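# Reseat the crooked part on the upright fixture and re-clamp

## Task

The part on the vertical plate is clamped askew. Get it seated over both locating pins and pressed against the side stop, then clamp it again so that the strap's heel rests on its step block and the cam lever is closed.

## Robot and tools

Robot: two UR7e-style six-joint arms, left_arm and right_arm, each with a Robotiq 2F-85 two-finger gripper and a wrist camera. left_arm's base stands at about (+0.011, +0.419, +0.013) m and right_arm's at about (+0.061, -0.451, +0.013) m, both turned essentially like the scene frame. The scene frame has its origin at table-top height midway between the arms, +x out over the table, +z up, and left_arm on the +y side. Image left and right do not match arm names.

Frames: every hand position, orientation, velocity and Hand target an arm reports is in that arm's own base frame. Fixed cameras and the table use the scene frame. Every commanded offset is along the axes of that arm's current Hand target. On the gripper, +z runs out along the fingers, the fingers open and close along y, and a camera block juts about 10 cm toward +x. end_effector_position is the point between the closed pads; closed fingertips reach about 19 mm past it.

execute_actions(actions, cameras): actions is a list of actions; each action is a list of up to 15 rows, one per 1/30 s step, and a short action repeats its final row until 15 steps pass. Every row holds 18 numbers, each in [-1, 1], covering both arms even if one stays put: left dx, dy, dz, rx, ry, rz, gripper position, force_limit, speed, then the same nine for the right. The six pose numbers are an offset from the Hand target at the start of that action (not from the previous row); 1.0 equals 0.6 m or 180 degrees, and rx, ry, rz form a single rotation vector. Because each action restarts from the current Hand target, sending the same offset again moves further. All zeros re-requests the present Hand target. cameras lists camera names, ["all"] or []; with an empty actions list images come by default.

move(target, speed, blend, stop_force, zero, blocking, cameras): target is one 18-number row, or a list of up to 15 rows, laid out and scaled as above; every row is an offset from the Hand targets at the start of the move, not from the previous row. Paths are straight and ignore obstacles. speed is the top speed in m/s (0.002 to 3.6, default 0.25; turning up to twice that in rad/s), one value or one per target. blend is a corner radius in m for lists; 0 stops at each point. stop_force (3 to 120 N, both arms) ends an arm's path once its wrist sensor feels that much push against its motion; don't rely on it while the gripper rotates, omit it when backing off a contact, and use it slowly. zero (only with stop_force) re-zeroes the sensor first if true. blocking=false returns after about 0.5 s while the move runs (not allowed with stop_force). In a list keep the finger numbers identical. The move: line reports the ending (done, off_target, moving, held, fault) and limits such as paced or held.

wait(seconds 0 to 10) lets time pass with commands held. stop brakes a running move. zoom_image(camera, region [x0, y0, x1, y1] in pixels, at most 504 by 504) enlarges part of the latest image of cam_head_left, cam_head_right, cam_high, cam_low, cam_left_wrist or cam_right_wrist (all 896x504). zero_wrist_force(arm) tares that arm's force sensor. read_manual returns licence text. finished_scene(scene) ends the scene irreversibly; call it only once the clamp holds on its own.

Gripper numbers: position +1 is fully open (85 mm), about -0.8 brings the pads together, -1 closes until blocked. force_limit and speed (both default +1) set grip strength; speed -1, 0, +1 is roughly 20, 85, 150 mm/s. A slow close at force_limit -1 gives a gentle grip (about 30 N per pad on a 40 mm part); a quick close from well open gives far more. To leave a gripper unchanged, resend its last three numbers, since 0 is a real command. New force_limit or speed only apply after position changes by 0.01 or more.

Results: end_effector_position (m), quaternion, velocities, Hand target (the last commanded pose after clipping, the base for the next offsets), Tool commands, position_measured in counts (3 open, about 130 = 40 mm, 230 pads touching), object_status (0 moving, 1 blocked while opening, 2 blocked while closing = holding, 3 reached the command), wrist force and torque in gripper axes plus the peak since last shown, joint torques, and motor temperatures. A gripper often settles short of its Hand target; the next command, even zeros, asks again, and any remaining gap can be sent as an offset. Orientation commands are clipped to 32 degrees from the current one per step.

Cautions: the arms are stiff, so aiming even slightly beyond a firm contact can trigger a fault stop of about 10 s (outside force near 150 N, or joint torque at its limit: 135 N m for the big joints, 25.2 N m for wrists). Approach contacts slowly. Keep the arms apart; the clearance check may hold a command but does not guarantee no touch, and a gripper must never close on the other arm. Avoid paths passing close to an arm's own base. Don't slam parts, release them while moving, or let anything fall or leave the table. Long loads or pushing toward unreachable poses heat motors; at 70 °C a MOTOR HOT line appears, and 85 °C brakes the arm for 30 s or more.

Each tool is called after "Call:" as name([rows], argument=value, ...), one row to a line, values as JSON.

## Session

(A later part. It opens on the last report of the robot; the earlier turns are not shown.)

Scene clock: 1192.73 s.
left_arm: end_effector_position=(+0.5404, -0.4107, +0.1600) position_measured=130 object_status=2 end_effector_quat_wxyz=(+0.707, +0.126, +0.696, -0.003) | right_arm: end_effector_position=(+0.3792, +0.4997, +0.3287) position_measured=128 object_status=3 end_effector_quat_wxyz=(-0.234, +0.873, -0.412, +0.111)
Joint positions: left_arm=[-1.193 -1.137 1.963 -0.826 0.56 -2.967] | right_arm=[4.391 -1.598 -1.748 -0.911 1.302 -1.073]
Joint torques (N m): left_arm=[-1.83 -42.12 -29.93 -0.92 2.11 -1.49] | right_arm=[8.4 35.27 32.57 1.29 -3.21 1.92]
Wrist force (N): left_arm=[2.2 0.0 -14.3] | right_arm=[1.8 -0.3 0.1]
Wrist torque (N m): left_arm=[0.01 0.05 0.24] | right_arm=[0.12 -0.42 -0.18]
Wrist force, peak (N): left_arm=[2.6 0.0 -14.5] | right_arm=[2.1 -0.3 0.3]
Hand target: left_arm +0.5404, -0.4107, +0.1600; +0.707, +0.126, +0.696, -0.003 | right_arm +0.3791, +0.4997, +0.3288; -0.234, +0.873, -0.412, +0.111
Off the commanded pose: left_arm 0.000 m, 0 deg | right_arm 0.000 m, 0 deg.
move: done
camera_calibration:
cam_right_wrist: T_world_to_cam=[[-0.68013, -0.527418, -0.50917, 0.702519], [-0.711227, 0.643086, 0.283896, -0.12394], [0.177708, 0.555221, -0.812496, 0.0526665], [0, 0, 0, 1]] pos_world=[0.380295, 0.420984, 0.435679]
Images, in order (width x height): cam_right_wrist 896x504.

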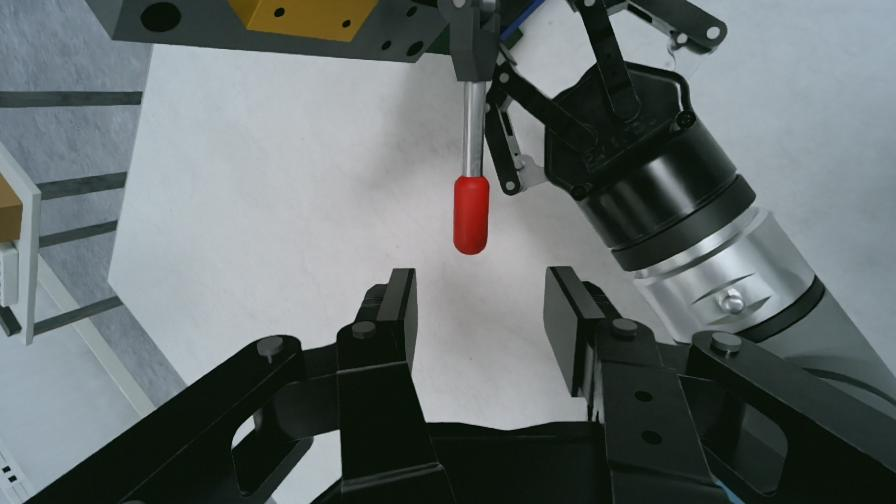

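Call:
move(target=[0,0,0,0,0,0,-1,-0.8,-1, 0.05018,-0.15295,0.03597,0,0.13889,0.24056,0.0,-1,-1], speed=0.12, cameras=["cam_right_wrist","cam_head_left"])

Scene clock: 1258.87 s.
left_arm: end_effector_position=(+0.5404, -0.4107, +0.1600) position_measured=130 object_status=2 end_effector_quat_wxyz=(+0.707, +0.126, +0.696, -0.003) | right_arm: end_effector_position=(+0.4679, +0.5338, +0.3560) position_measured=128 object_status=3 end_effector_quat_wxyz=(+0.165, -0.617, +0.743, -0.199)
Joint positions: left_arm=[-1.193 -1.137 1.963 -0.826 0.56 -2.967] | right_arm=[4.368 -1.928 -1.192 -1.501 1.054 -0.185]
Joint torques (N m): left_arm=[-2.13 -43.03 -31.45 -0.81 2.23 -1.35] | right_arm=[-8.23 37 31.94 1.33 -3.57 1.74]
Wrist force (N): left_arm=[2.8 0.0 -14.2] | right_arm=[1.7 -0.4 -0.1]
Wrist torque (N m): left_arm=[0.02 0.03 0.24] | right_arm=[0.10 -0.39 -0.17]
Wrist force, peak (N): left_arm=[3.0 -0.2 -14.4] | right_arm=[2.1 -0.1 -0.3]
Hand target: left_arm +0.5404, -0.4107, +0.1600; +0.707, +0.126, +0.696, -0.003 | right_arm +0.4680, +0.5338, +0.3560; +0.165, -0.617, +0.743, -0.199
Off the commanded pose: left_arm 0.000 m, 0 deg | right_arm 0.000 m, 0 deg.
move: done
camera_calibration:
cam_right_wrist: T_world_to_cam=[[-0.841126, 0.181749, -0.509386, 0.49169], [0.0350766, 0.958194, 0.283963, -0.607862], [0.5397, 0.220981, -0.812337, 0.0491285], [0, 0, 0, 1]] pos_world=[0.40838, 0.482229, 0.462979]
Images, in order (width x height): cam_head_left 896x504, cam_right_wrist 896x504.

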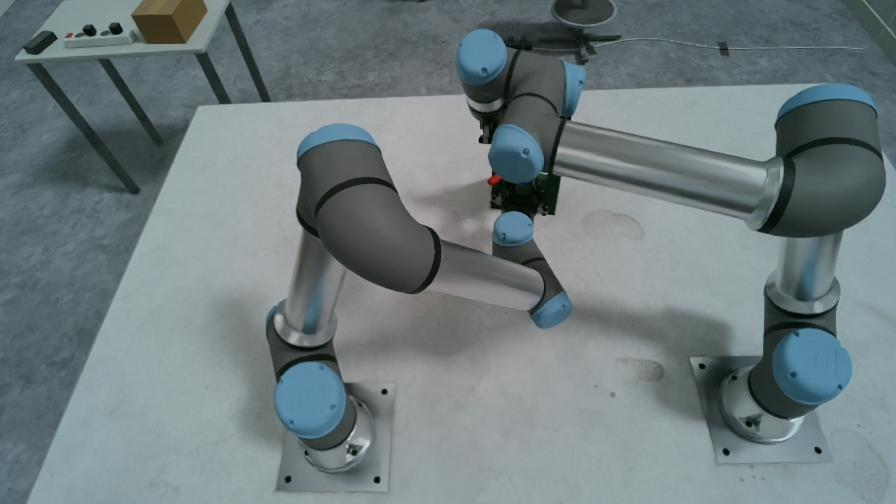

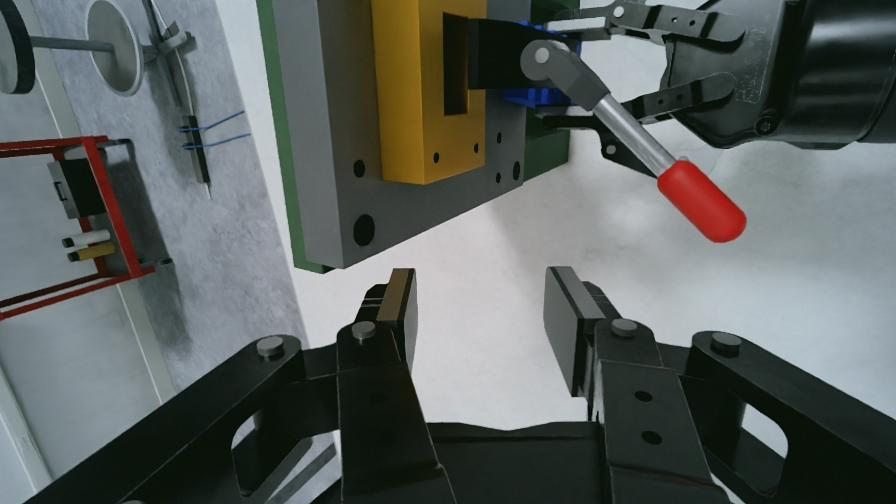

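Call:
zoom_image(camera="cam_right_wrist", region=[300, 0, 620, 220])

Scaled by 1.575 from the camera's 896x504 image, which has a finer 1280x720 frame.

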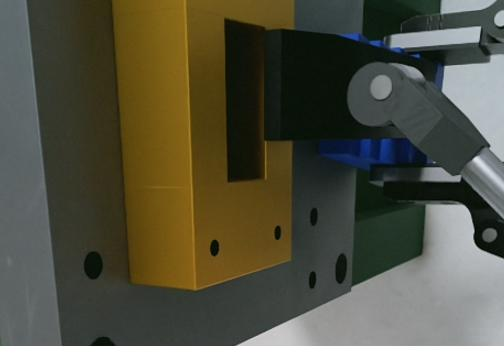

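Call:
move(target=[0,0,0,0,0,0,-1,-0.8,-1, 0,0,0,0,0,0,-1,-1,0], speed=0.05)

Call:
move(target=[0,0,0,0,0,0,-1,-0.8,-1, 0,-0.00745,0.1,0,0,0,-1,-1,0], speed=0.06, stop_force=10, cameras=["cam_right_wrist","cam_head_left"])

Scene clock: 1317.30 s.
left_arm: end_effector_position=(+0.5404, -0.4107, +0.1600) position_measured=130 object_status=2 end_effector_quat_wxyz=(+0.707, +0.126, +0.696, -0.003) | right_arm: end_effector_position=(+0.4680, +0.5338, +0.3560) position_measured=232 object_status=3 end_effector_quat_wxyz=(+0.165, -0.617, +0.743, -0.199)
Joint positions: left_arm=[-1.193 -1.137 1.963 -0.826 0.56 -2.967] | right_arm=[4.368 -1.928 -1.191 -1.501 1.054 -0.185]
Joint torques (N m): left_arm=[-2.07 -42.48 -30.91 -0.81 2.18 -1.21] | right_arm=[-7.59 36.07 31.46 0.95 -3.49 1.8]
Wrist force (N): left_arm=[2.6 0.1 -14.1] | right_arm=[1.8 -0.6 -0.2]
Wrist torque (N m): left_arm=[0.02 0.02 0.24] | right_arm=[0.08 -0.41 -0.17]
Wrist force, peak (N): left_arm=[2.8 -0.1 -14.4] | right_arm=[2.0 -0.4 -0.3]
Hand target: left_arm +0.5404, -0.4107, +0.1600; +0.707, +0.126, +0.696, -0.003 | right_arm +0.4680, +0.5338, +0.3560; +0.165, -0.617, +0.743, -0.199
Off the commanded pose: left_arm 0.000 m, 0 deg | right_arm 0.000 m, 0 deg.
move: done

Scene clock: 1319.37 s.
left_arm: end_effector_position=(+0.5404, -0.4107, +0.1600) position_measured=130 object_status=2 end_effector_quat_wxyz=(+0.707, +0.126, +0.696, -0.003) | right_arm: end_effector_position=(+0.5013, +0.5276, +0.3063) position_measured=232 object_status=3 end_effector_quat_wxyz=(+0.165, -0.617, +0.743, -0.199)
Joint positions: left_arm=[-1.193 -1.137 1.963 -0.826 0.56 -2.967] | right_arm=[4.316 -1.966 -1.272 -1.353 1.06 -0.243]
Joint torques (N m): left_arm=[-0.86 -42.43 -31.5 -0.8 2.25 -1.44] | right_arm=[-8.55 38.05 15.79 5.43 0.68 -2.07]
Wrist force (N): left_arm=[2.9 0.0 -14.2] | right_arm=[1.7 -0.2 0.3]
Wrist torque (N m): left_arm=[0.01 0.03 0.24] | right_arm=[0.12 -0.41 -0.06]
Wrist force, peak (N): left_arm=[3.0 0.0 -14.3] | right_arm=[1.9 -0.5 -0.8]
Hand target: left_arm +0.5404, -0.4107, +0.1600; +0.707, +0.126, +0.696, -0.003 | right_arm +0.5013, +0.5276, +0.3063; +0.165, -0.617, +0.743, -0.199
Off the commanded pose: left_arm 0.000 m, 0 deg | right_arm 0.000 m, 0 deg.
move: done
camera_calibration:
cam_right_wrist: T_world_to_cam=[[-0.841137, 0.181982, -0.509284, 0.495344], [0.0353568, 0.958176, 0.283988, -0.589198], [0.539665, 0.220866, -0.812392, -0.00777583], [0, 0, 0, 1]] pos_world=[0.44168, 0.476129, 0.413279]
Images, in order (width x height): cam_head_left 896x504, cam_right_wrist 896x504.

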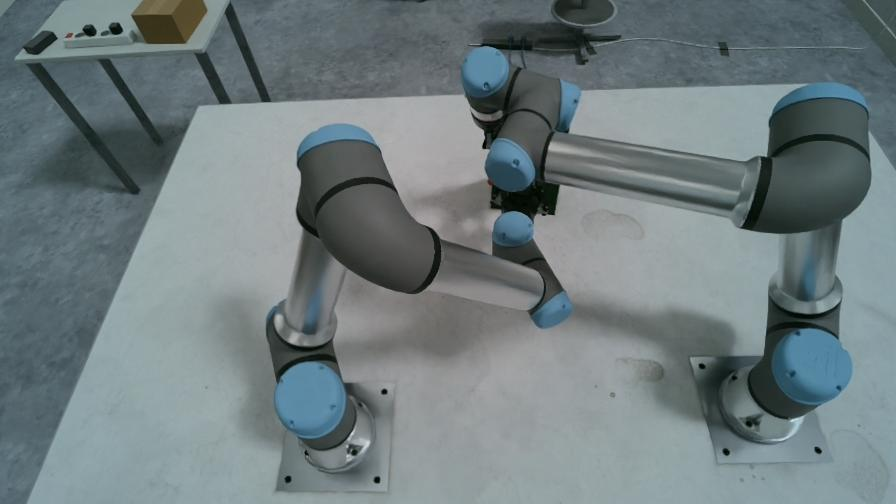

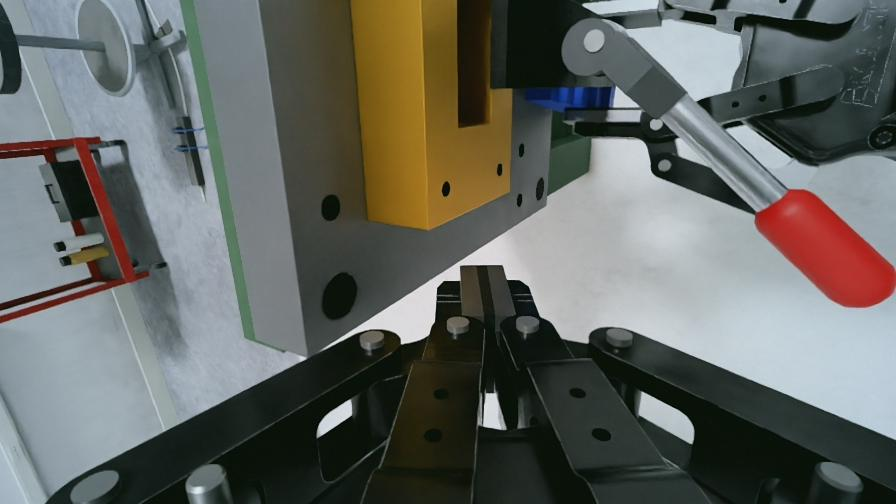

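Call:
move(target=[0,0,0,0,0,0,-1,-0.8,-1, 0,0,0.0372,0,0,0,-1,-1,0], speed=0.04, stop_force=10)

Call:
move(target=[0,0,0,0,0,0,-1,-0.8,-1, 0.0233,0,0,0,0,0,-1,-1,0], speed=0.03, stop_force=10, cameras=["cam_right_wrist"])

Scene clock: 1337.13 s.
left_arm: end_effector_position=(+0.5404, -0.4107, +0.1600) position_measured=130 object_status=2 end_effector_quat_wxyz=(+0.707, +0.126, +0.696, -0.003) | right_arm: end_effector_position=(+0.5122, +0.5255, +0.2870) position_measured=232 object_status=3 end_effector_quat_wxyz=(+0.165, -0.617, +0.743, -0.199)
Joint positions: left_arm=[-1.193 -1.137 1.963 -0.826 0.56 -2.967] | right_arm=[4.3 -1.984 -1.299 -1.3 1.062 -0.262]
Joint torques (N m): left_arm=[-1.57 -42.62 -30.2 -0.77 2.3 -1.3] | right_arm=[-8.37 39.25 16.77 5.33 1 -2.25]
Wrist force (N): left_arm=[2.7 0.0 -14.2] | right_arm=[1.8 -0.1 0.0]
Wrist torque (N m): left_arm=[0.01 0.02 0.25] | right_arm=[0.12 -0.41 -0.05]
Wrist force, peak (N): left_arm=[2.8 -0.1 -14.4] | right_arm=[1.9 -0.5 0.4]
Hand target: left_arm +0.5404, -0.4107, +0.1600; +0.707, +0.126, +0.696, -0.003 | right_arm +0.5122, +0.5255, +0.2870; +0.165, -0.617, +0.743, -0.199
Off the commanded pose: left_arm 0.000 m, 0 deg | right_arm 0.000 m, 0 deg.
move: done

Scene clock: 1338.60 s.
left_arm: end_effector_position=(+0.5404, -0.4107, +0.1600) position_measured=130 object_status=2 end_effector_quat_wxyz=(+0.707, +0.126, +0.696, -0.003) | right_arm: end_effector_position=(+0.5097, +0.5118, +0.2870) position_measured=232 object_status=3 end_effector_quat_wxyz=(+0.165, -0.617, +0.743, -0.199)
Joint positions: left_arm=[-1.193 -1.137 1.963 -0.826 0.56 -2.967] | right_arm=[4.295 -1.953 -1.344 -1.283 1.063 -0.268]
Joint torques (N m): left_arm=[-1.78 -42.1 -30.72 -0.67 2.22 -1.25] | right_arm=[-8.03 52.01 15.91 5.47 0.71 -2.05]
Wrist force (N): left_arm=[2.8 0.0 -14.2] | right_arm=[1.6 -0.3 0.0]
Wrist torque (N m): left_arm=[0.02 0.04 0.24] | right_arm=[0.10 -0.37 -0.06]
Wrist force, peak (N): left_arm=[2.9 -0.1 -14.3] | right_arm=[2.1 -0.5 -0.4]
Hand target: left_arm +0.5404, -0.4107, +0.1600; +0.707, +0.126, +0.696, -0.003 | right_arm +0.5097, +0.5118, +0.2870; +0.165, -0.617, +0.743, -0.199
Off the commanded pose: left_arm 0.000 m, 0 deg | right_arm 0.000 m, 0 deg.
move: done
camera_calibration:
cam_right_wrist: T_world_to_cam=[[-0.841137, 0.181982, -0.509284, 0.495488], [0.0353568, 0.958176, 0.283988, -0.56885], [0.539665, 0.220866, -0.812392, -0.0246337], [0, 0, 0, 1]] pos_world=[0.45018, 0.460329, 0.393879]
Images, in order (width x height): cam_right_wrist 896x504.

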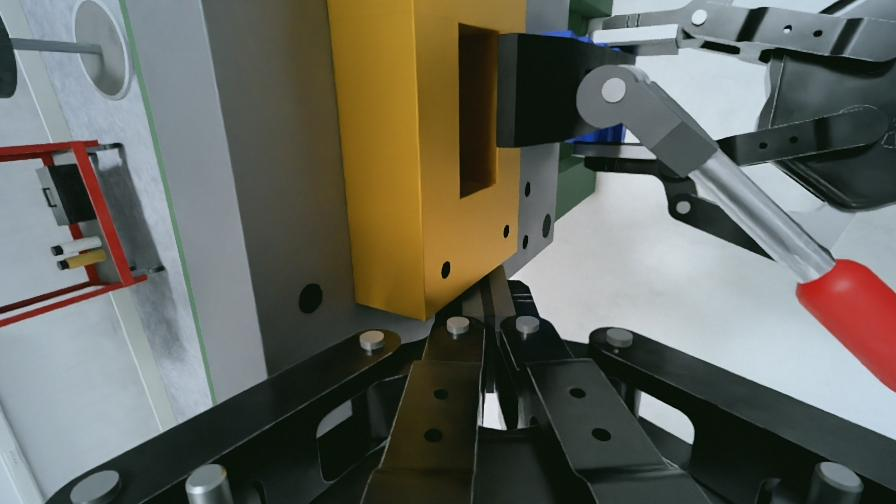

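Call:
move(target=[0,0,0,0,0,0,-1,-0.8,-1, 0,-0.00417,-0.00722,0,0,0,-1,-1,0], speed=0.03)

Call:
move(target=[0,0,0,0,0,0,-1,-0.8,-1, 0.02,0,0,0,0,0,-1,-1,0], speed=0.006, stop_force=5, cameras=["cam_right_wrist"])

Scene clock: 1375.47 s.
left_arm: end_effector_position=(+0.5404, -0.4107, +0.1600) position_measured=130 object_status=2 end_effector_quat_wxyz=(+0.707, +0.126, +0.696, -0.003) | right_arm: end_effector_position=(+0.5097, +0.5118, +0.2919) position_measured=232 object_status=3 end_effector_quat_wxyz=(+0.165, -0.617, +0.743, -0.199)
Joint positions: left_arm=[-1.193 -1.137 1.963 -0.826 0.56 -2.967] | right_arm=[4.295 -1.951 -1.333 -1.295 1.063 -0.268]
Joint torques (N m): left_arm=[-1.97 -41.79 -30.92 -0.57 2.23 -1.25] | right_arm=[-6.85 51.72 30.59 1.01 0.53 -2.03]
Wrist force (N): left_arm=[2.5 0.1 -14.3] | right_arm=[1.7 -0.3 0.0]
Wrist torque (N m): left_arm=[0.01 0.01 0.25] | right_arm=[0.10 -0.40 -0.05]
Wrist force, peak (N): left_arm=[2.9 -0.1 -14.4] | right_arm=[2.0 -0.3 -0.3]
Hand target: left_arm +0.5404, -0.4107, +0.1600; +0.707, +0.126, +0.696, -0.003 | right_arm +0.5097, +0.5118, +0.2920; +0.165, -0.617, +0.743, -0.199
Off the commanded pose: left_arm 0.000 m, 0 deg | right_arm 0.000 m, 0 deg.
move: done

Scene clock: 1377.63 s.
left_arm: end_effector_position=(+0.5404, -0.4107, +0.1600) position_measured=130 object_status=2 end_effector_quat_wxyz=(+0.707, +0.126, +0.696, -0.003) | right_arm: end_effector_position=(+0.5085, +0.5050, +0.2920) position_measured=232 object_status=3 end_effector_quat_wxyz=(+0.165, -0.617, +0.743, -0.199)
Joint positions: left_arm=[-1.193 -1.137 1.963 -0.826 0.56 -2.967] | right_arm=[4.292 -1.936 -1.355 -1.288 1.063 -0.271]
Joint torques (N m): left_arm=[-1.74 -42.1 -31.23 -0.57 2.15 -1.17] | right_arm=[5.03 36.53 30.92 0.86 -3.5 1.72]
Wrist force (N): left_arm=[2.2 -0.1 -14.2] | right_arm=[-1.7 -0.4 -0.5]
Wrist torque (N m): left_arm=[-0.02 0.04 0.24] | right_arm=[0.11 -0.27 -0.09]
Wrist force, peak (N): left_arm=[2.9 0.0 -14.4] | right_arm=[-12.6 -1.2 -1.4]
Hand target: left_arm +0.5404, -0.4107, +0.1600; +0.707, +0.126, +0.696, -0.003 | right_arm +0.5084, +0.5051, +0.2920; +0.165, -0.617, +0.743, -0.199 (not the last commanded pose)
Off the commanded pose: left_arm 0.000 m, 0 deg | right_arm 0.005 m, 0 deg.
move: contact (right_arm)
camera_calibration:
cam_right_wrist: T_world_to_cam=[[-0.841128, 0.181986, -0.509299, 0.498179], [0.0354081, 0.958197, 0.283911, -0.56371], [0.539676, 0.220772, -0.81241, -0.0183235], [0, 0, 0, 1]] pos_world=[0.44888, 0.453529, 0.398879]
Images, in order (width x height): cam_right_wrist 896x504.

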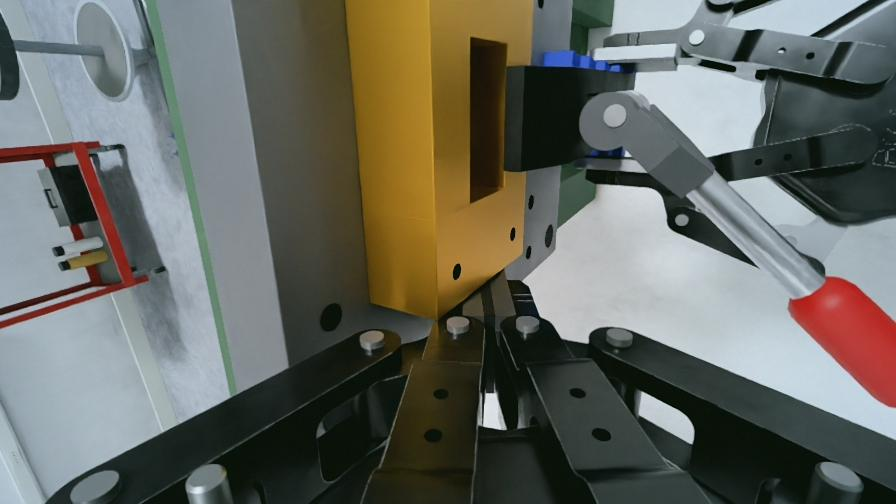

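Call:
move(target=[0,0,0,0,0,0,-1,-0.8,-1, 0.02,0,0,0,0,0,-1,-1,0], speed=0.005, stop_force=20, cameras=["cam_right_wrist"])

Scene clock: 1385.40 s.
left_arm: end_effector_position=(+0.5404, -0.4107, +0.1600) position_measured=130 object_status=2 end_effector_quat_wxyz=(+0.707, +0.126, +0.696, -0.003) | right_arm: end_effector_position=(+0.5083, +0.5048, +0.2920) position_measured=232 object_status=3 end_effector_quat_wxyz=(+0.166, -0.617, +0.743, -0.199)
Joint positions: left_arm=[-1.193 -1.137 1.963 -0.826 0.56 -2.967] | right_arm=[4.292 -1.935 -1.356 -1.287 1.063 -0.271]
Joint torques (N m): left_arm=[-1.63 -42.48 -30.42 -0.39 2.29 -1.08] | right_arm=[-8.02 37.76 26.47 -1.67 -2.81 2.04]
Wrist force (N): left_arm=[2.3 0.1 -14.3] | right_arm=[-18.0 -1.5 -1.9]
Wrist torque (N m): left_arm=[0.02 0.03 0.25] | right_arm=[0.09 0.29 -0.27]
Wrist force, peak (N): left_arm=[2.7 -0.1 -14.4] | right_arm=[-28.4 -2.4 -3.2]
Hand target: left_arm +0.5404, -0.4107, +0.1600; +0.707, +0.126, +0.696, -0.003 | right_arm +0.5083, +0.5048, +0.2920; +0.166, -0.617, +0.743, -0.199 (not the last commanded pose)
Off the commanded pose: left_arm 0.000 m, 0 deg | right_arm 0.012 m, 0 deg.
move: contact (right_arm)
camera_calibration:
cam_right_wrist: T_world_to_cam=[[-0.841055, 0.1821, -0.509379, 0.498129], [0.0352955, 0.958104, 0.284239, -0.56358], [0.539798, 0.221082, -0.812245, -0.0184043], [0, 0, 0, 1]] pos_world=[0.44878, 0.453328, 0.398979]
Images, in order (width x height): cam_right_wrist 896x504.

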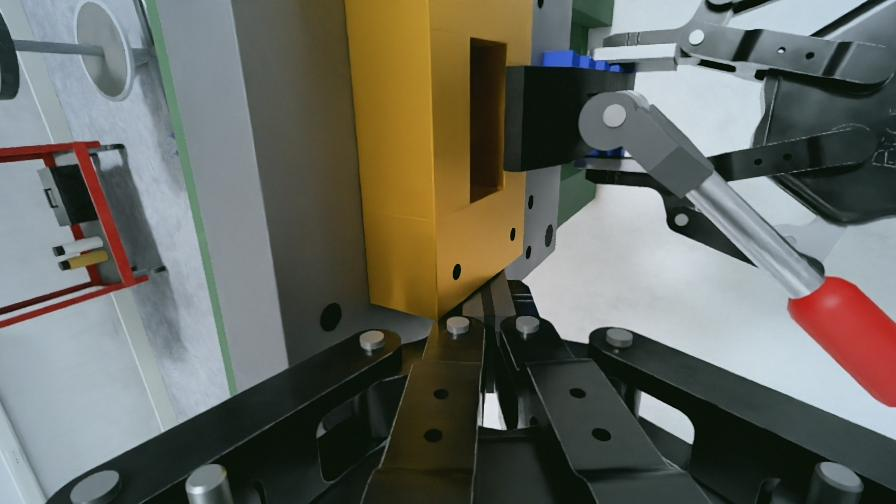

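Call:
wait(seconds=0, cameras=["cam_high","cam_head_right"])

Call:
zoom_image(camera="cam_high", region=[425, 145, 485, 245])

Call:
zoom_image(camera="cam_head_right", region=[480, 80, 600, 230])

Scene clock: 1397.70 s.
left_arm: end_effector_position=(+0.5404, -0.4107, +0.1600) position_measured=130 object_status=2 end_effector_quat_wxyz=(+0.707, +0.126, +0.696, -0.003) | right_arm: end_effector_position=(+0.5083, +0.5048, +0.2920) position_measured=232 object_status=3 end_effector_quat_wxyz=(+0.166, -0.617, +0.743, -0.199)
Joint positions: left_arm=[-1.193 -1.137 1.963 -0.826 0.56 -2.967] | right_arm=[4.292 -1.935 -1.356 -1.287 1.063 -0.271]
Joint torques (N m): left_arm=[-1.79 -41.62 -30.51 -0.37 2.25 -0.87] | right_arm=[-8.33 37.85 26.15 1.31 -3.02 2.09]
Wrist force (N): left_arm=[2.9 0.1 -14.1] | right_arm=[-18.0 -1.2 -1.6]
Wrist torque (N m): left_arm=[0.02 0.04 0.24] | right_arm=[0.11 0.29 -0.28]
Wrist force, peak (N): left_arm=[2.8 0.0 -14.3] | right_arm=[-18.2 -1.3 -2.0]
Hand target: left_arm +0.5404, -0.4107, +0.1600; +0.707, +0.126, +0.696, -0.003 | right_arm +0.5083, +0.5048, +0.2920; +0.166, -0.617, +0.743, -0.199 (not the last commanded pose)
Tool commands: left_gripper/position=-1.0 left_gripper/force_limit=-0.8 left_gripper/speed=-1.0 right_gripper/position=-1.0 right_gripper/force_limit=-1.0 right_gripper/speed=+0.0
Off the commanded pose: left_arm 0.000 m, 0 deg | right_arm 0.012 m, 0 deg.
Images, in order (width x height): cam_head_right 896x504, cam_high 896x504.

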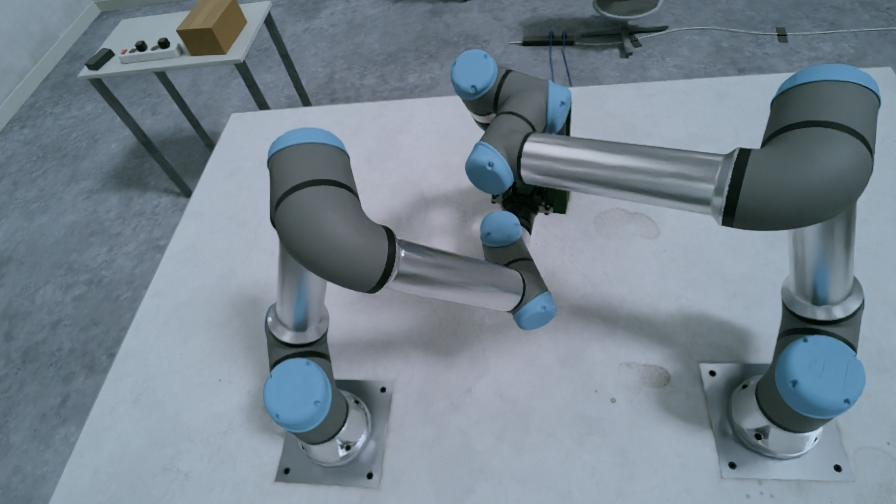

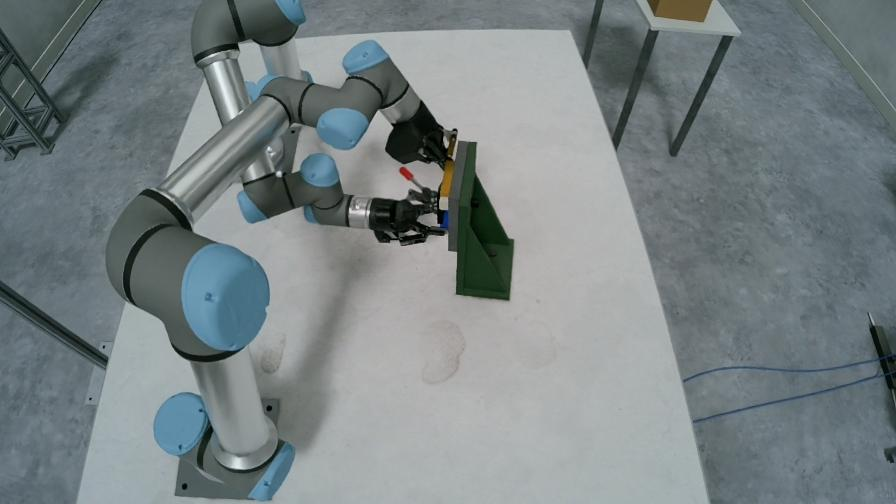

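Scaled by 5.040 from the camera's 896x504 image, which has a finer 1280x720 frame.

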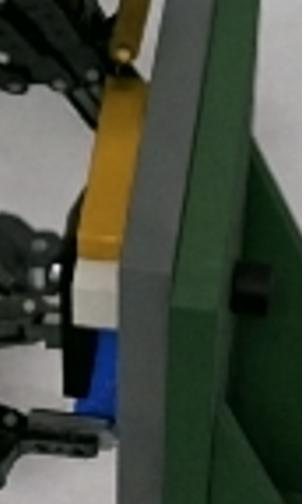

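Scaled by 3.360 from the camera's 896x504 image, which has a finer 1280x720 frame.

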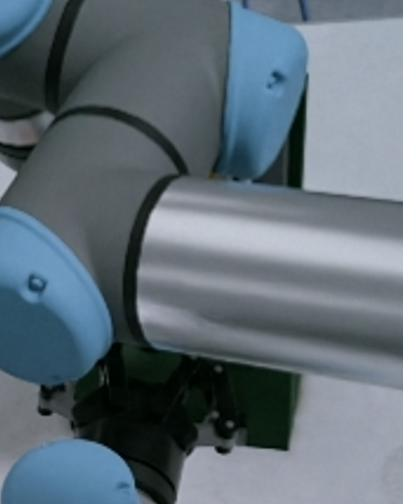

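Call:
move(target=[0,0,0,0,0,0,-1,-0.8,-1, -0.02,0,0,0,0,0,-1,-1,0], speed=0.02, cameras=["cam_right_wrist"])

Scene clock: 1495.63 s.
left_arm: end_effector_position=(+0.5404, -0.4107, +0.1600) position_measured=130 object_status=2 end_effector_quat_wxyz=(+0.707, +0.126, +0.696, -0.003) | right_arm: end_effector_position=(+0.5105, +0.5165, +0.2920) position_measured=232 object_status=3 end_effector_quat_wxyz=(+0.166, -0.617, +0.743, -0.199)
Joint positions: left_arm=[-1.193 -1.137 1.963 -0.826 0.56 -2.967] | right_arm=[4.297 -1.962 -1.318 -1.301 1.062 -0.266]
Joint torques (N m): left_arm=[-1.34 -41.82 -31.61 -0.46 1.8 -1.01] | right_arm=[9.35 39.75 31.4 0.93 -3.51 1.95]
Wrist force (N): left_arm=[2.5 -0.1 -14.3] | right_arm=[1.6 -0.4 0.2]
Wrist torque (N m): left_arm=[0.00 0.02 0.25] | right_arm=[0.08 -0.38 -0.17]
Wrist force, peak (N): left_arm=[3.1 0.1 -14.4] | right_arm=[-18.3 -1.5 -2.2]
Hand target: left_arm +0.5404, -0.4107, +0.1600; +0.707, +0.126, +0.696, -0.003 | right_arm +0.5105, +0.5166, +0.2920; +0.166, -0.617, +0.743, -0.199
Off the commanded pose: left_arm 0.000 m, 0 deg | right_arm 0.000 m, 0 deg.
move: done
camera_calibration:
cam_right_wrist: T_world_to_cam=[[-0.841055, 0.1821, -0.509379, 0.497849], [0.0352955, 0.958104, 0.284239, -0.574868], [0.539798, 0.221082, -0.812245, -0.0221785], [0, 0, 0, 1]] pos_world=[0.45098, 0.465028, 0.398979]
Images, in order (width x height): cam_right_wrist 896x504.

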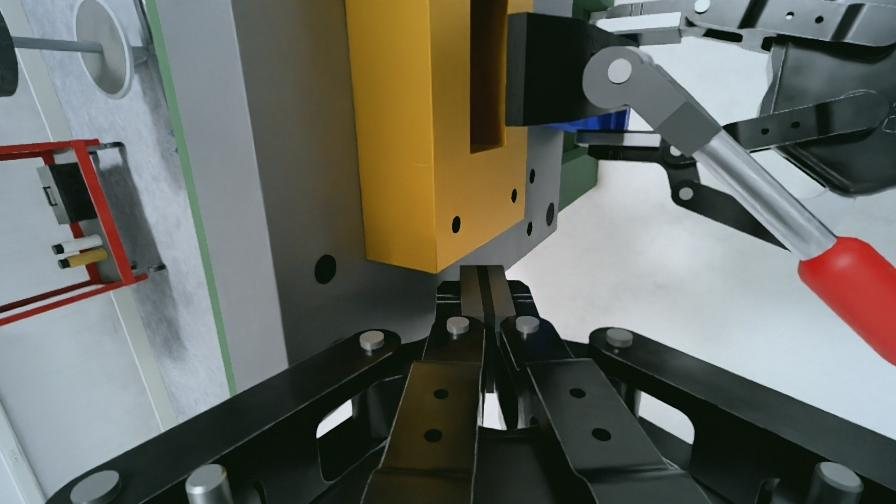

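Call:
move([
  [0,0,0,0,0,0,-1,-0.8,-1, -0.01528,0.01148,-0.1298,0,0,0,-1,-1,0],
  [0,0,0,0,0,0,-1,-0.8,-1, 0.06753,0.15125,-0.15818,0,-0.13889,-0.24056,-1,-1,0],
  [0,0,0,0,0,0,-1,-0.8,-1, 0.06753,0.15125,-0.15818,0,-0.13889,-0.24056,0.0,-1,-1],
], speed=0.12, blend=[0.02,0,0], cameras=["cam_right_wrist"])

Scene clock: 1518.90 s.
left_arm: end_effector_position=(+0.5404, -0.4107, +0.1600) position_measured=130 object_status=2 end_effector_quat_wxyz=(+0.707, +0.126, +0.696, -0.003) | right_arm: end_effector_position=(+0.3792, +0.4999, +0.3288) position_measured=128 object_status=0 end_effector_quat_wxyz=(-0.234, +0.873, -0.412, +0.111)
Joint positions: left_arm=[-1.193 -1.137 1.963 -0.826 0.56 -2.967] | right_arm=[4.391 -1.598 -1.748 -0.911 1.302 -1.073]
Joint torques (N m): left_arm=[-1.56 -43.23 -30.47 -0.16 1.42 -0.87] | right_arm=[-7.86 36.2 15.85 5.76 1.34 -2.04]
Wrist force (N): left_arm=[2.9 0.0 -14.1] | right_arm=[1.7 -0.4 0.2]
Wrist torque (N m): left_arm=[0.01 0.02 0.25] | right_arm=[0.09 -0.40 -0.06]
Wrist force, peak (N): left_arm=[3.0 0.0 -14.3] | right_arm=[1.8 -0.1 1.4]
Hand target: left_arm +0.5404, -0.4107, +0.1600; +0.707, +0.126, +0.696, -0.003 | right_arm +0.3792, +0.4999, +0.3288; -0.234, +0.873, -0.412, +0.111
Off the commanded pose: left_arm 0.000 m, 0 deg | right_arm 0.000 m, 0 deg.
move: done
camera_calibration:
cam_right_wrist: T_world_to_cam=[[-0.680074, -0.527233, -0.509435, 0.70264], [-0.711256, 0.642989, 0.284043, -0.124081], [0.177804, 0.555509, -0.812278, 0.0523038], [0, 0, 0, 1]] pos_world=[0.380295, 0.421182, 0.435679]
Images, in order (width x height): cam_right_wrist 896x504.

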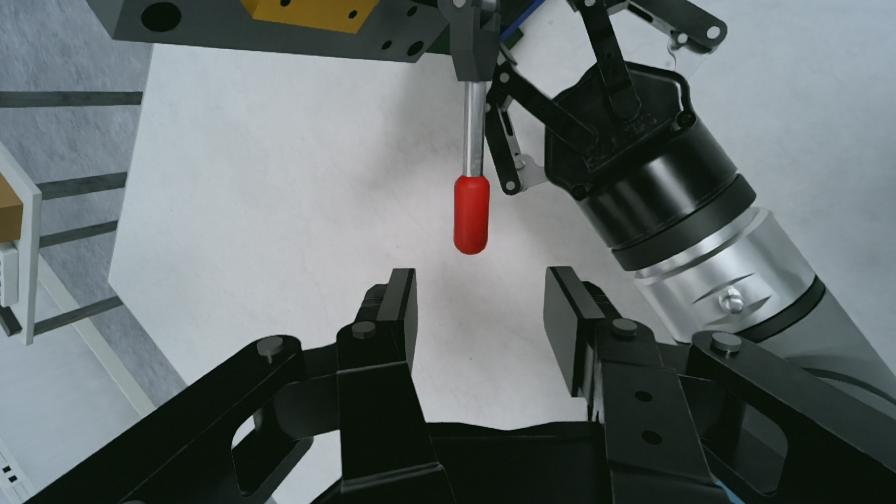

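Call:
move(target=[0,0,0,0,0,0,-1,-0.8,-1, 0.0003,0.0002,0.1666,0,0,0,0.0,-1,-1], speed=0.06, stop_force=12)

Call:
move(target=[0,0,0,0,0,0,-1,-0.8,-1, 0,0,0,0,0,0,-1,-1,-1], speed=0.03, cameras=["cam_right_wrist"])

Scene clock: 1532.67 s.
left_arm: end_effector_position=(+0.5404, -0.4107, +0.1600) position_measured=130 object_status=2 end_effector_quat_wxyz=(+0.707, +0.126, +0.696, -0.003) | right_arm: end_effector_position=(+0.4178, +0.5314, +0.2422) position_measured=128 object_status=3 end_effector_quat_wxyz=(-0.234, +0.873, -0.412, +0.111)
Joint positions: left_arm=[-1.193 -1.137 1.963 -0.826 0.56 -2.967] | right_arm=[4.34 -1.777 -1.781 -0.687 1.324 -1.119]
Joint torques (N m): left_arm=[-1.86 -42.57 -30.9 -0.29 1.42 -0.95] | right_arm=[-8.25 27.28 30.27 5.8 1.43 -2.25]
Wrist force (N): left_arm=[2.7 -0.2 -14.1] | right_arm=[1.8 -0.2 0.4]
Wrist torque (N m): left_arm=[-0.03 0.02 0.24] | right_arm=[0.12 -0.40 -0.05]
Wrist force, peak (N): left_arm=[3.1 0.0 -14.3] | right_arm=[2.0 -0.3 0.8]
Hand target: left_arm +0.5404, -0.4107, +0.1600; +0.707, +0.126, +0.696, -0.003 | right_arm +0.4178, +0.5314, +0.2422; -0.234, +0.873, -0.412, +0.111
Off the commanded pose: left_arm 0.000 m, 0 deg | right_arm 0.000 m, 0 deg.
move: done

Scene clock: 1534.07 s.
left_arm: end_effector_position=(+0.5404, -0.4107, +0.1600) position_measured=130 object_status=2 end_effector_quat_wxyz=(+0.707, +0.126, +0.696, -0.003) | right_arm: end_effector_position=(+0.4178, +0.5314, +0.2422) position_measured=189 object_status=0 end_effector_quat_wxyz=(-0.234, +0.873, -0.412, +0.111)
Joint positions: left_arm=[-1.193 -1.137 1.963 -0.826 0.56 -2.967] | right_arm=[4.34 -1.777 -1.781 -0.687 1.324 -1.119]
Joint torques (N m): left_arm=[-2.12 -41.89 -30.41 -0.39 1.19 -1.04] | right_arm=[-6.94 27.93 29.81 5.69 1.46 -2.19]
Wrist force (N): left_arm=[2.8 0.2 -14.1] | right_arm=[2.4 0.5 -2.5]
Wrist torque (N m): left_arm=[0.05 0.03 0.24] | right_arm=[0.10 -0.42 0.16]
Wrist force, peak (N): left_arm=[2.9 -0.1 -14.4] | right_arm=[2.3 0.6 -3.1]
Hand target: left_arm +0.5404, -0.4107, +0.1600; +0.707, +0.126, +0.696, -0.003 | right_arm +0.4178, +0.5314, +0.2422; -0.234, +0.873, -0.412, +0.111
Off the commanded pose: left_arm 0.000 m, 0 deg | right_arm 0.000 m, 0 deg.
move: done
camera_calibration:
cam_right_wrist: T_world_to_cam=[[-0.680074, -0.527233, -0.509435, 0.70145], [-0.711256, 0.642989, 0.284043, -0.092211], [0.177804, 0.555509, -0.812278, -0.0424191], [0, 0, 0, 1]] pos_world=[0.418995, 0.452682, 0.349079]
Images, in order (width x height): cam_right_wrist 896x504.

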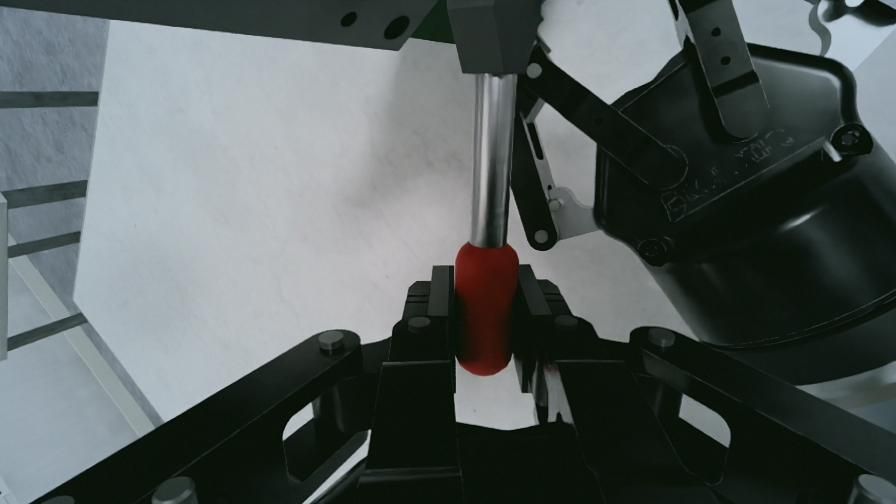

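Call:
move([
  [0,0,0,0,0,0,-1,-0.8,-1, 0.00096,-0.0136,0.00785,0,0.01667,0.02887,-1,-1,-1],
  [0,0,0,0,0,0,-1,-0.8,-1, 0.00355,-0.02705,0.01562,0,0.03333,0.05774,-1,-1,-1],
], speed=0.06, blend=0.001)

Scene clock: 1577.47 s.
left_arm: end_effector_position=(+0.5404, -0.4107, +0.1600) position_measured=130 object_status=2 end_effector_quat_wxyz=(+0.707, +0.125, +0.696, -0.003) | right_arm: end_effector_position=(+0.4336, +0.5417, +0.2422) position_measured=189 object_status=2 end_effector_quat_wxyz=(-0.221, +0.826, -0.501, +0.134)
Joint positions: left_arm=[-1.193 -1.137 1.963 -0.826 0.56 -2.967] | right_arm=[4.36 -1.828 -1.7 -0.78 1.227 -0.903]
Joint torques (N m): left_arm=[-1.94 -38.06 -30.77 -0.22 1.08 -0.91] | right_arm=[15.23 25.97 31.28 2.28 -1.14 2]
Wrist force (N): left_arm=[-1.3 1.3 -18.3] | right_arm=[13.7 2.1 -5.9]
Wrist torque (N m): left_arm=[0.18 0.08 0.22] | right_arm=[0.18 -0.64 -0.12]
Wrist force, peak (N): left_arm=[-1.7 1.4 -18.6] | right_arm=[13.7 2.1 -5.9]
Hand target: left_arm +0.5404, -0.4107, +0.1600; +0.707, +0.126, +0.696, -0.003 | right_arm +0.4337, +0.5417, +0.2422; -0.221, +0.825, -0.502, +0.134
Off the commanded pose: left_arm 0.000 m, 0 deg | right_arm 0.000 m, 0 deg.
move: done

Call:
move([
  [0,0,0,0,0,0,-1,-0.8,-1, 0.00129,-0.0136,0.00785,0,0.01667,0.02887,-1,-1,-1],
  [0,0,0,0,0,0,-1,-0.8,-1, 0.00422,-0.02705,0.01562,0,0.03333,0.05774,-1,-1,-1],
], speed=0.06, blend=0.001, cameras=["cam_right_wrist"])

Scene clock: 1595.27 s.
left_arm: end_effector_position=(+0.5404, -0.4107, +0.1600) position_measured=130 object_status=2 end_effector_quat_wxyz=(+0.707, +0.126, +0.696, -0.003) | right_arm: end_effector_position=(+0.4514, +0.5481, +0.2422) position_measured=189 object_status=2 end_effector_quat_wxyz=(-0.206, +0.769, -0.585, +0.157)
Joint positions: left_arm=[-1.193 -1.137 1.963 -0.826 0.56 -2.967] | right_arm=[4.365 -1.885 -1.605 -0.9 1.151 -0.686]
Joint torques (N m): left_arm=[-1.51 -23.73 -29.69 -0.26 1.04 -0.66] | right_arm=[7.65 29.37 28.83 1.55 -3.58 1.85]
Wrist force (N): left_arm=[-1.5 1.1 -18.4] | right_arm=[4.8 3.7 -8.2]
Wrist torque (N m): left_arm=[0.16 0.10 0.22] | right_arm=[0.23 -0.51 -0.26]
Wrist force, peak (N): left_arm=[-1.4 1.2 -18.6] | right_arm=[14.4 2.1 -6.4]
Hand target: left_arm +0.5404, -0.4107, +0.1600; +0.707, +0.126, +0.696, -0.003 | right_arm +0.4515, +0.5481, +0.2422; -0.206, +0.769, -0.585, +0.157
Off the commanded pose: left_arm 0.000 m, 0 deg | right_arm 0.000 m, 0 deg.
move: done
camera_calibration:
cam_right_wrist: T_world_to_cam=[[-0.835675, -0.205156, -0.509469, 0.626797], [-0.388458, 0.876541, 0.284212, -0.352818], [0.388262, 0.435416, -0.812198, -0.0868374], [0, 0, 0, 1]] pos_world=[0.420459, 0.475661, 0.349079]
Images, in order (width x height): cam_right_wrist 896x504.

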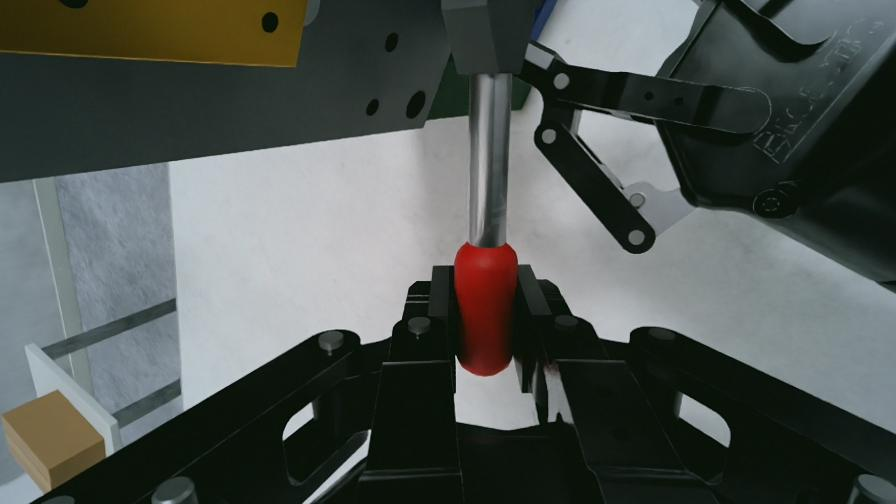

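Call:
move([
  [0,0,0,0,0,0,-1,-0.8,-1, 0.00138,-0.0158,0.00912,0,0.01944,0.03368,-1,-1,-1],
  [0,0,0,0,0,0,-1,-0.8,-1, 0.00496,-0.03134,0.01809,0,0.03889,0.06736,-1,-1,-1],
], speed=0.05, blend=0.001, cameras=["cam_right_wrist"])

Scene clock: 1609.50 s.
left_arm: end_effector_position=(+0.5404, -0.4107, +0.1600) position_measured=130 object_status=2 end_effector_quat_wxyz=(+0.707, +0.126, +0.696, -0.003) | right_arm: end_effector_position=(+0.4732, +0.5510, +0.2422) position_measured=189 object_status=2 end_effector_quat_wxyz=(-0.185, +0.692, -0.674, +0.181)
Joint positions: left_arm=[-1.193 -1.137 1.963 -0.826 0.56 -2.967] | right_arm=[4.358 -1.957 -1.476 -1.069 1.088 -0.432]
Joint torques (N m): left_arm=[-2.48 -23.5 -30.24 -0.25 0.86 -0.67] | right_arm=[-11.32 34.02 28.34 0.85 -4.34 1.97]
Wrist force (N): left_arm=[-1.6 1.4 -18.3] | right_arm=[2.2 2.8 -6.8]
Wrist torque (N m): left_arm=[0.20 0.08 0.22] | right_arm=[0.16 -0.49 -0.34]
Wrist force, peak (N): left_arm=[-1.8 1.5 -18.6] | right_arm=[5.2 4.4 -8.9]
Hand target: left_arm +0.5404, -0.4107, +0.1600; +0.707, +0.126, +0.696, -0.003 | right_arm +0.4732, +0.5510, +0.2422; -0.185, +0.692, -0.674, +0.181
Off the commanded pose: left_arm 0.000 m, 0 deg | right_arm 0.000 m, 0 deg.
move: done
camera_calibration:
cam_right_wrist: T_world_to_cam=[[-0.860525, 0.00304115, -0.509399, 0.542581], [-0.164928, 0.944458, 0.284251, -0.490136], [0.48197, 0.328619, -0.812228, -0.0820366], [0, 0, 0, 1]] pos_world=[0.425606, 0.488221, 0.349079]
Images, in order (width x height): cam_right_wrist 896x504.

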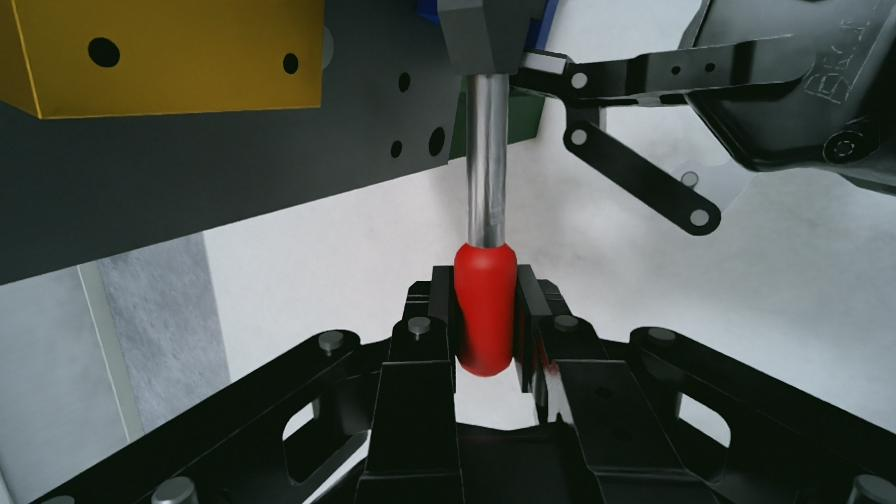

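Call:
move([
  [0,0,0,0,0,0,-1,-0.8,-1, 0.00098,-0.01353,0.00781,0,0.01667,0.02887,-1,-1,-1],
  [0,0,0,0,0,0,-1,-0.8,-1, 0.00305,-0.02468,0.01425,0,0.03056,0.05292,-1,-1,-1],
], speed=0.04, blend=0.001, cameras=["cam_right_wrist"])

Scene clock: 1625.27 s.
left_arm: end_effector_position=(+0.5404, -0.4107, +0.1600) position_measured=130 object_status=2 end_effector_quat_wxyz=(+0.707, +0.126, +0.696, -0.003) | right_arm: end_effector_position=(+0.4903, +0.5496, +0.2422) position_measured=189 object_status=2 end_effector_quat_wxyz=(+0.167, -0.624, +0.737, -0.198)
Joint positions: left_arm=[-1.193 -1.137 1.963 -0.826 0.56 -2.967] | right_arm=[4.344 -2.017 -1.363 -1.216 1.059 -0.232]
Joint torques (N m): left_arm=[-1.82 -23.02 -30.46 -0.09 0.67 -0.65] | right_arm=[-14.04 38.54 27.19 -1.26 -4.45 2.19]
Wrist force (N): left_arm=[-1.6 1.3 -18.3] | right_arm=[-9.3 0.4 -4.0]
Wrist torque (N m): left_arm=[0.18 0.07 0.22] | right_arm=[0.14 -0.31 -0.44]
Wrist force, peak (N): left_arm=[-1.4 1.1 -18.6] | right_arm=[-10.8 1.2 -4.2]
Hand target: left_arm +0.5404, -0.4107, +0.1600; +0.707, +0.126, +0.696, -0.003 | right_arm +0.4903, +0.5496, +0.2422; +0.167, -0.624, +0.738, -0.198
Off the commanded pose: left_arm 0.000 m, 0 deg | right_arm 0.000 m, 0 deg.
move: done
camera_calibration:
cam_right_wrist: T_world_to_cam=[[-0.844134, 0.167274, -0.50937, 0.459066], [0.0183828, 0.958554, 0.284319, -0.583636], [0.535817, 0.230639, -0.812223, -0.0624139], [0, 0, 0, 1]] pos_world=[0.431684, 0.497052, 0.349079]
Images, in order (width x height): cam_right_wrist 896x504.

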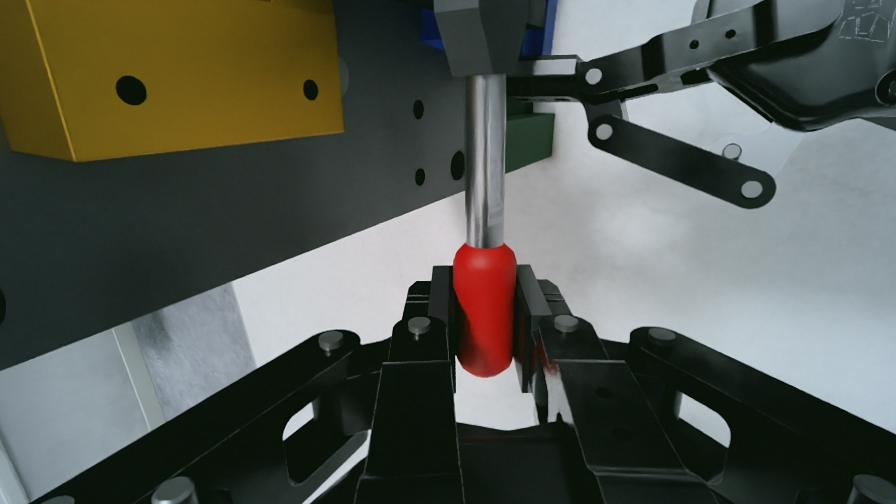

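Call:
zoom_image(camera="cam_right_wrist", region=[0, 0, 480, 240])

Scaled by 1.050 from the camera's 896x504 image, which has a finer 1280x720 frame.

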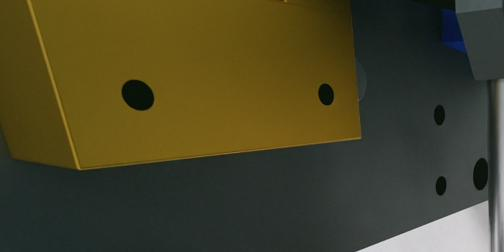

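Call:
move(target=[0,0,0,0,0,0,-1,-0.8,-1, -0.00028,-0.00226,0.0013,0,0.00278,0.00481,-1,-1,-1], speed=0.02)

Call:
move(target=[0,0,0,0,0,0,-1,-0.8,-1, 0,-0.0058,0.00335,0,0,0,-1,-1,-1], speed=0.005, stop_force=15, cameras=["cam_right_wrist"])

Scene clock: 1654.67 s.
left_arm: end_effector_position=(+0.5404, -0.4107, +0.1600) position_measured=130 object_status=2 end_effector_quat_wxyz=(+0.707, +0.126, +0.696, -0.003) | right_arm: end_effector_position=(+0.4919, +0.5495, +0.2422) position_measured=189 object_status=2 end_effector_quat_wxyz=(+0.166, -0.617, +0.743, -0.199)
Joint positions: left_arm=[-1.193 -1.137 1.963 -0.826 0.56 -2.967] | right_arm=[4.342 -2.023 -1.352 -1.231 1.057 -0.214]
Joint torques (N m): left_arm=[-2.13 -23.01 -30.29 -0.39 0.57 -0.58] | right_arm=[-10.91 37.85 29.19 0.52 -3.6 2.06]
Wrist force (N): left_arm=[-2.0 1.3 -18.4] | right_arm=[-0.1 -0.2 -4.7]
Wrist torque (N m): left_arm=[0.19 0.13 0.22] | right_arm=[0.16 -0.44 -0.42]
Wrist force, peak (N): left_arm=[-1.6 1.3 -18.6] | right_arm=[-9.5 0.6 -4.0]
Hand target: left_arm +0.5404, -0.4107, +0.1600; +0.707, +0.126, +0.696, -0.003 | right_arm +0.4919, +0.5495, +0.2422; +0.166, -0.617, +0.743, -0.199
Off the commanded pose: left_arm 0.000 m, 0 deg | right_arm 0.000 m, 0 deg.
move: done

Scene clock: 1656.17 s.
left_arm: end_effector_position=(+0.5404, -0.4107, +0.1600) position_measured=130 object_status=2 end_effector_quat_wxyz=(+0.707, +0.126, +0.696, -0.003) | right_arm: end_effector_position=(+0.4935, +0.5492, +0.2422) position_measured=189 object_status=2 end_effector_quat_wxyz=(+0.165, -0.617, +0.743, -0.199)
Joint positions: left_arm=[-1.193 -1.137 1.963 -0.826 0.56 -2.967] | right_arm=[4.339 -2.025 -1.35 -1.23 1.057 -0.217]
Joint torques (N m): left_arm=[-2.06 -23.32 -29.91 -0.21 0.61 -0.64] | right_arm=[0.62 48.17 13.73 1.25 -5.84 1.91]
Wrist force (N): left_arm=[-1.3 1.2 -18.3] | right_arm=[5.0 8.9 -14.7]
Wrist torque (N m): left_arm=[0.18 0.10 0.22] | right_arm=[0.13 -0.47 -0.01]
Wrist force, peak (N): left_arm=[-1.8 1.3 -18.4] | right_arm=[5.6 13.3 -17.5]
Hand target: left_arm +0.5404, -0.4107, +0.1600; +0.707, +0.126, +0.696, -0.003 | right_arm +0.4935, +0.5492, +0.2422; +0.165, -0.617, +0.743, -0.199 (not the last commanded pose)
Off the commanded pose: left_arm 0.000 m, 0 deg | right_arm 0.002 m, 0 deg.
move: contact (right_arm)
camera_calibration:
cam_right_wrist: T_world_to_cam=[[-0.841127, 0.182068, -0.50927, 0.452239], [0.0353107, 0.958111, 0.284211, -0.591444], [0.539683, 0.221075, -0.812323, -0.0606013], [0, 0, 0, 1]] pos_world=[0.43398, 0.497728, 0.349179]
Images, in order (width x height): cam_right_wrist 896x504.

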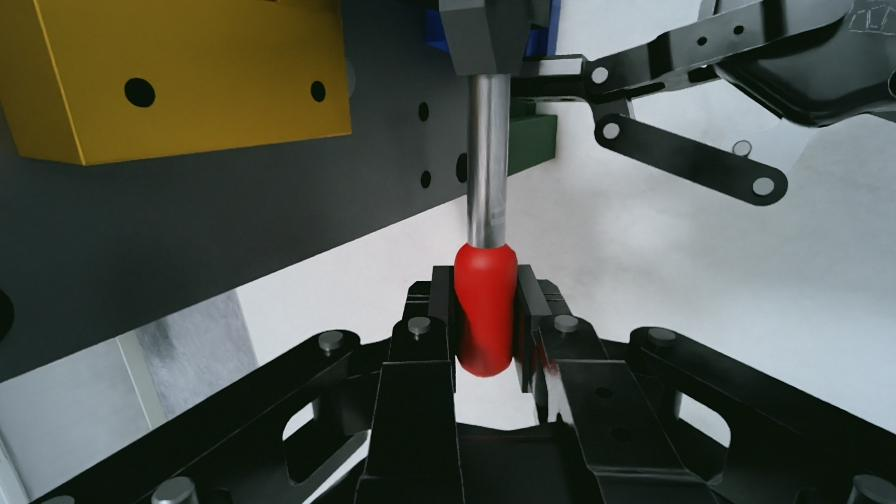

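Call:
move(target=[0,0,0,0,0,0,-1,-0.8,-1, 0,-0.0029,0.00167,0,0,0,-1,-1,-1], speed=0.004, stop_force=12)

Scene clock: 1666.57 s.
left_arm: end_effector_position=(+0.5404, -0.4107, +0.1600) position_measured=130 object_status=2 end_effector_quat_wxyz=(+0.707, +0.126, +0.696, -0.003) | right_arm: end_effector_position=(+0.4940, +0.5491, +0.2422) position_measured=189 object_status=2 end_effector_quat_wxyz=(+0.165, -0.617, +0.743, -0.199)
Joint positions: left_arm=[-1.193 -1.137 1.963 -0.826 0.56 -2.967] | right_arm=[4.339 -2.025 -1.349 -1.23 1.057 -0.218]
Joint torques (N m): left_arm=[-2.13 -23.47 -30.89 -0.34 0.45 -0.73] | right_arm=[-5.74 46.68 13.59 1.88 -7.8 1.89]
Wrist force (N): left_arm=[-1.4 1.3 -18.2] | right_arm=[6.5 16.6 -20.3]
Wrist torque (N m): left_arm=[0.20 0.08 0.22] | right_arm=[0.10 -0.49 0.03]
Wrist force, peak (N): left_arm=[-1.7 1.0 -18.6] | right_arm=[7.9 21.0 -22.5]
Hand target: left_arm +0.5404, -0.4107, +0.1600; +0.707, +0.126, +0.696, -0.003 | right_arm +0.4940, +0.5491, +0.2422; +0.165, -0.617, +0.743, -0.199 (not the last commanded pose)
Off the commanded pose: left_arm 0.000 m, 0 deg | right_arm 0.002 m, 0 deg.
move: contact (right_arm)


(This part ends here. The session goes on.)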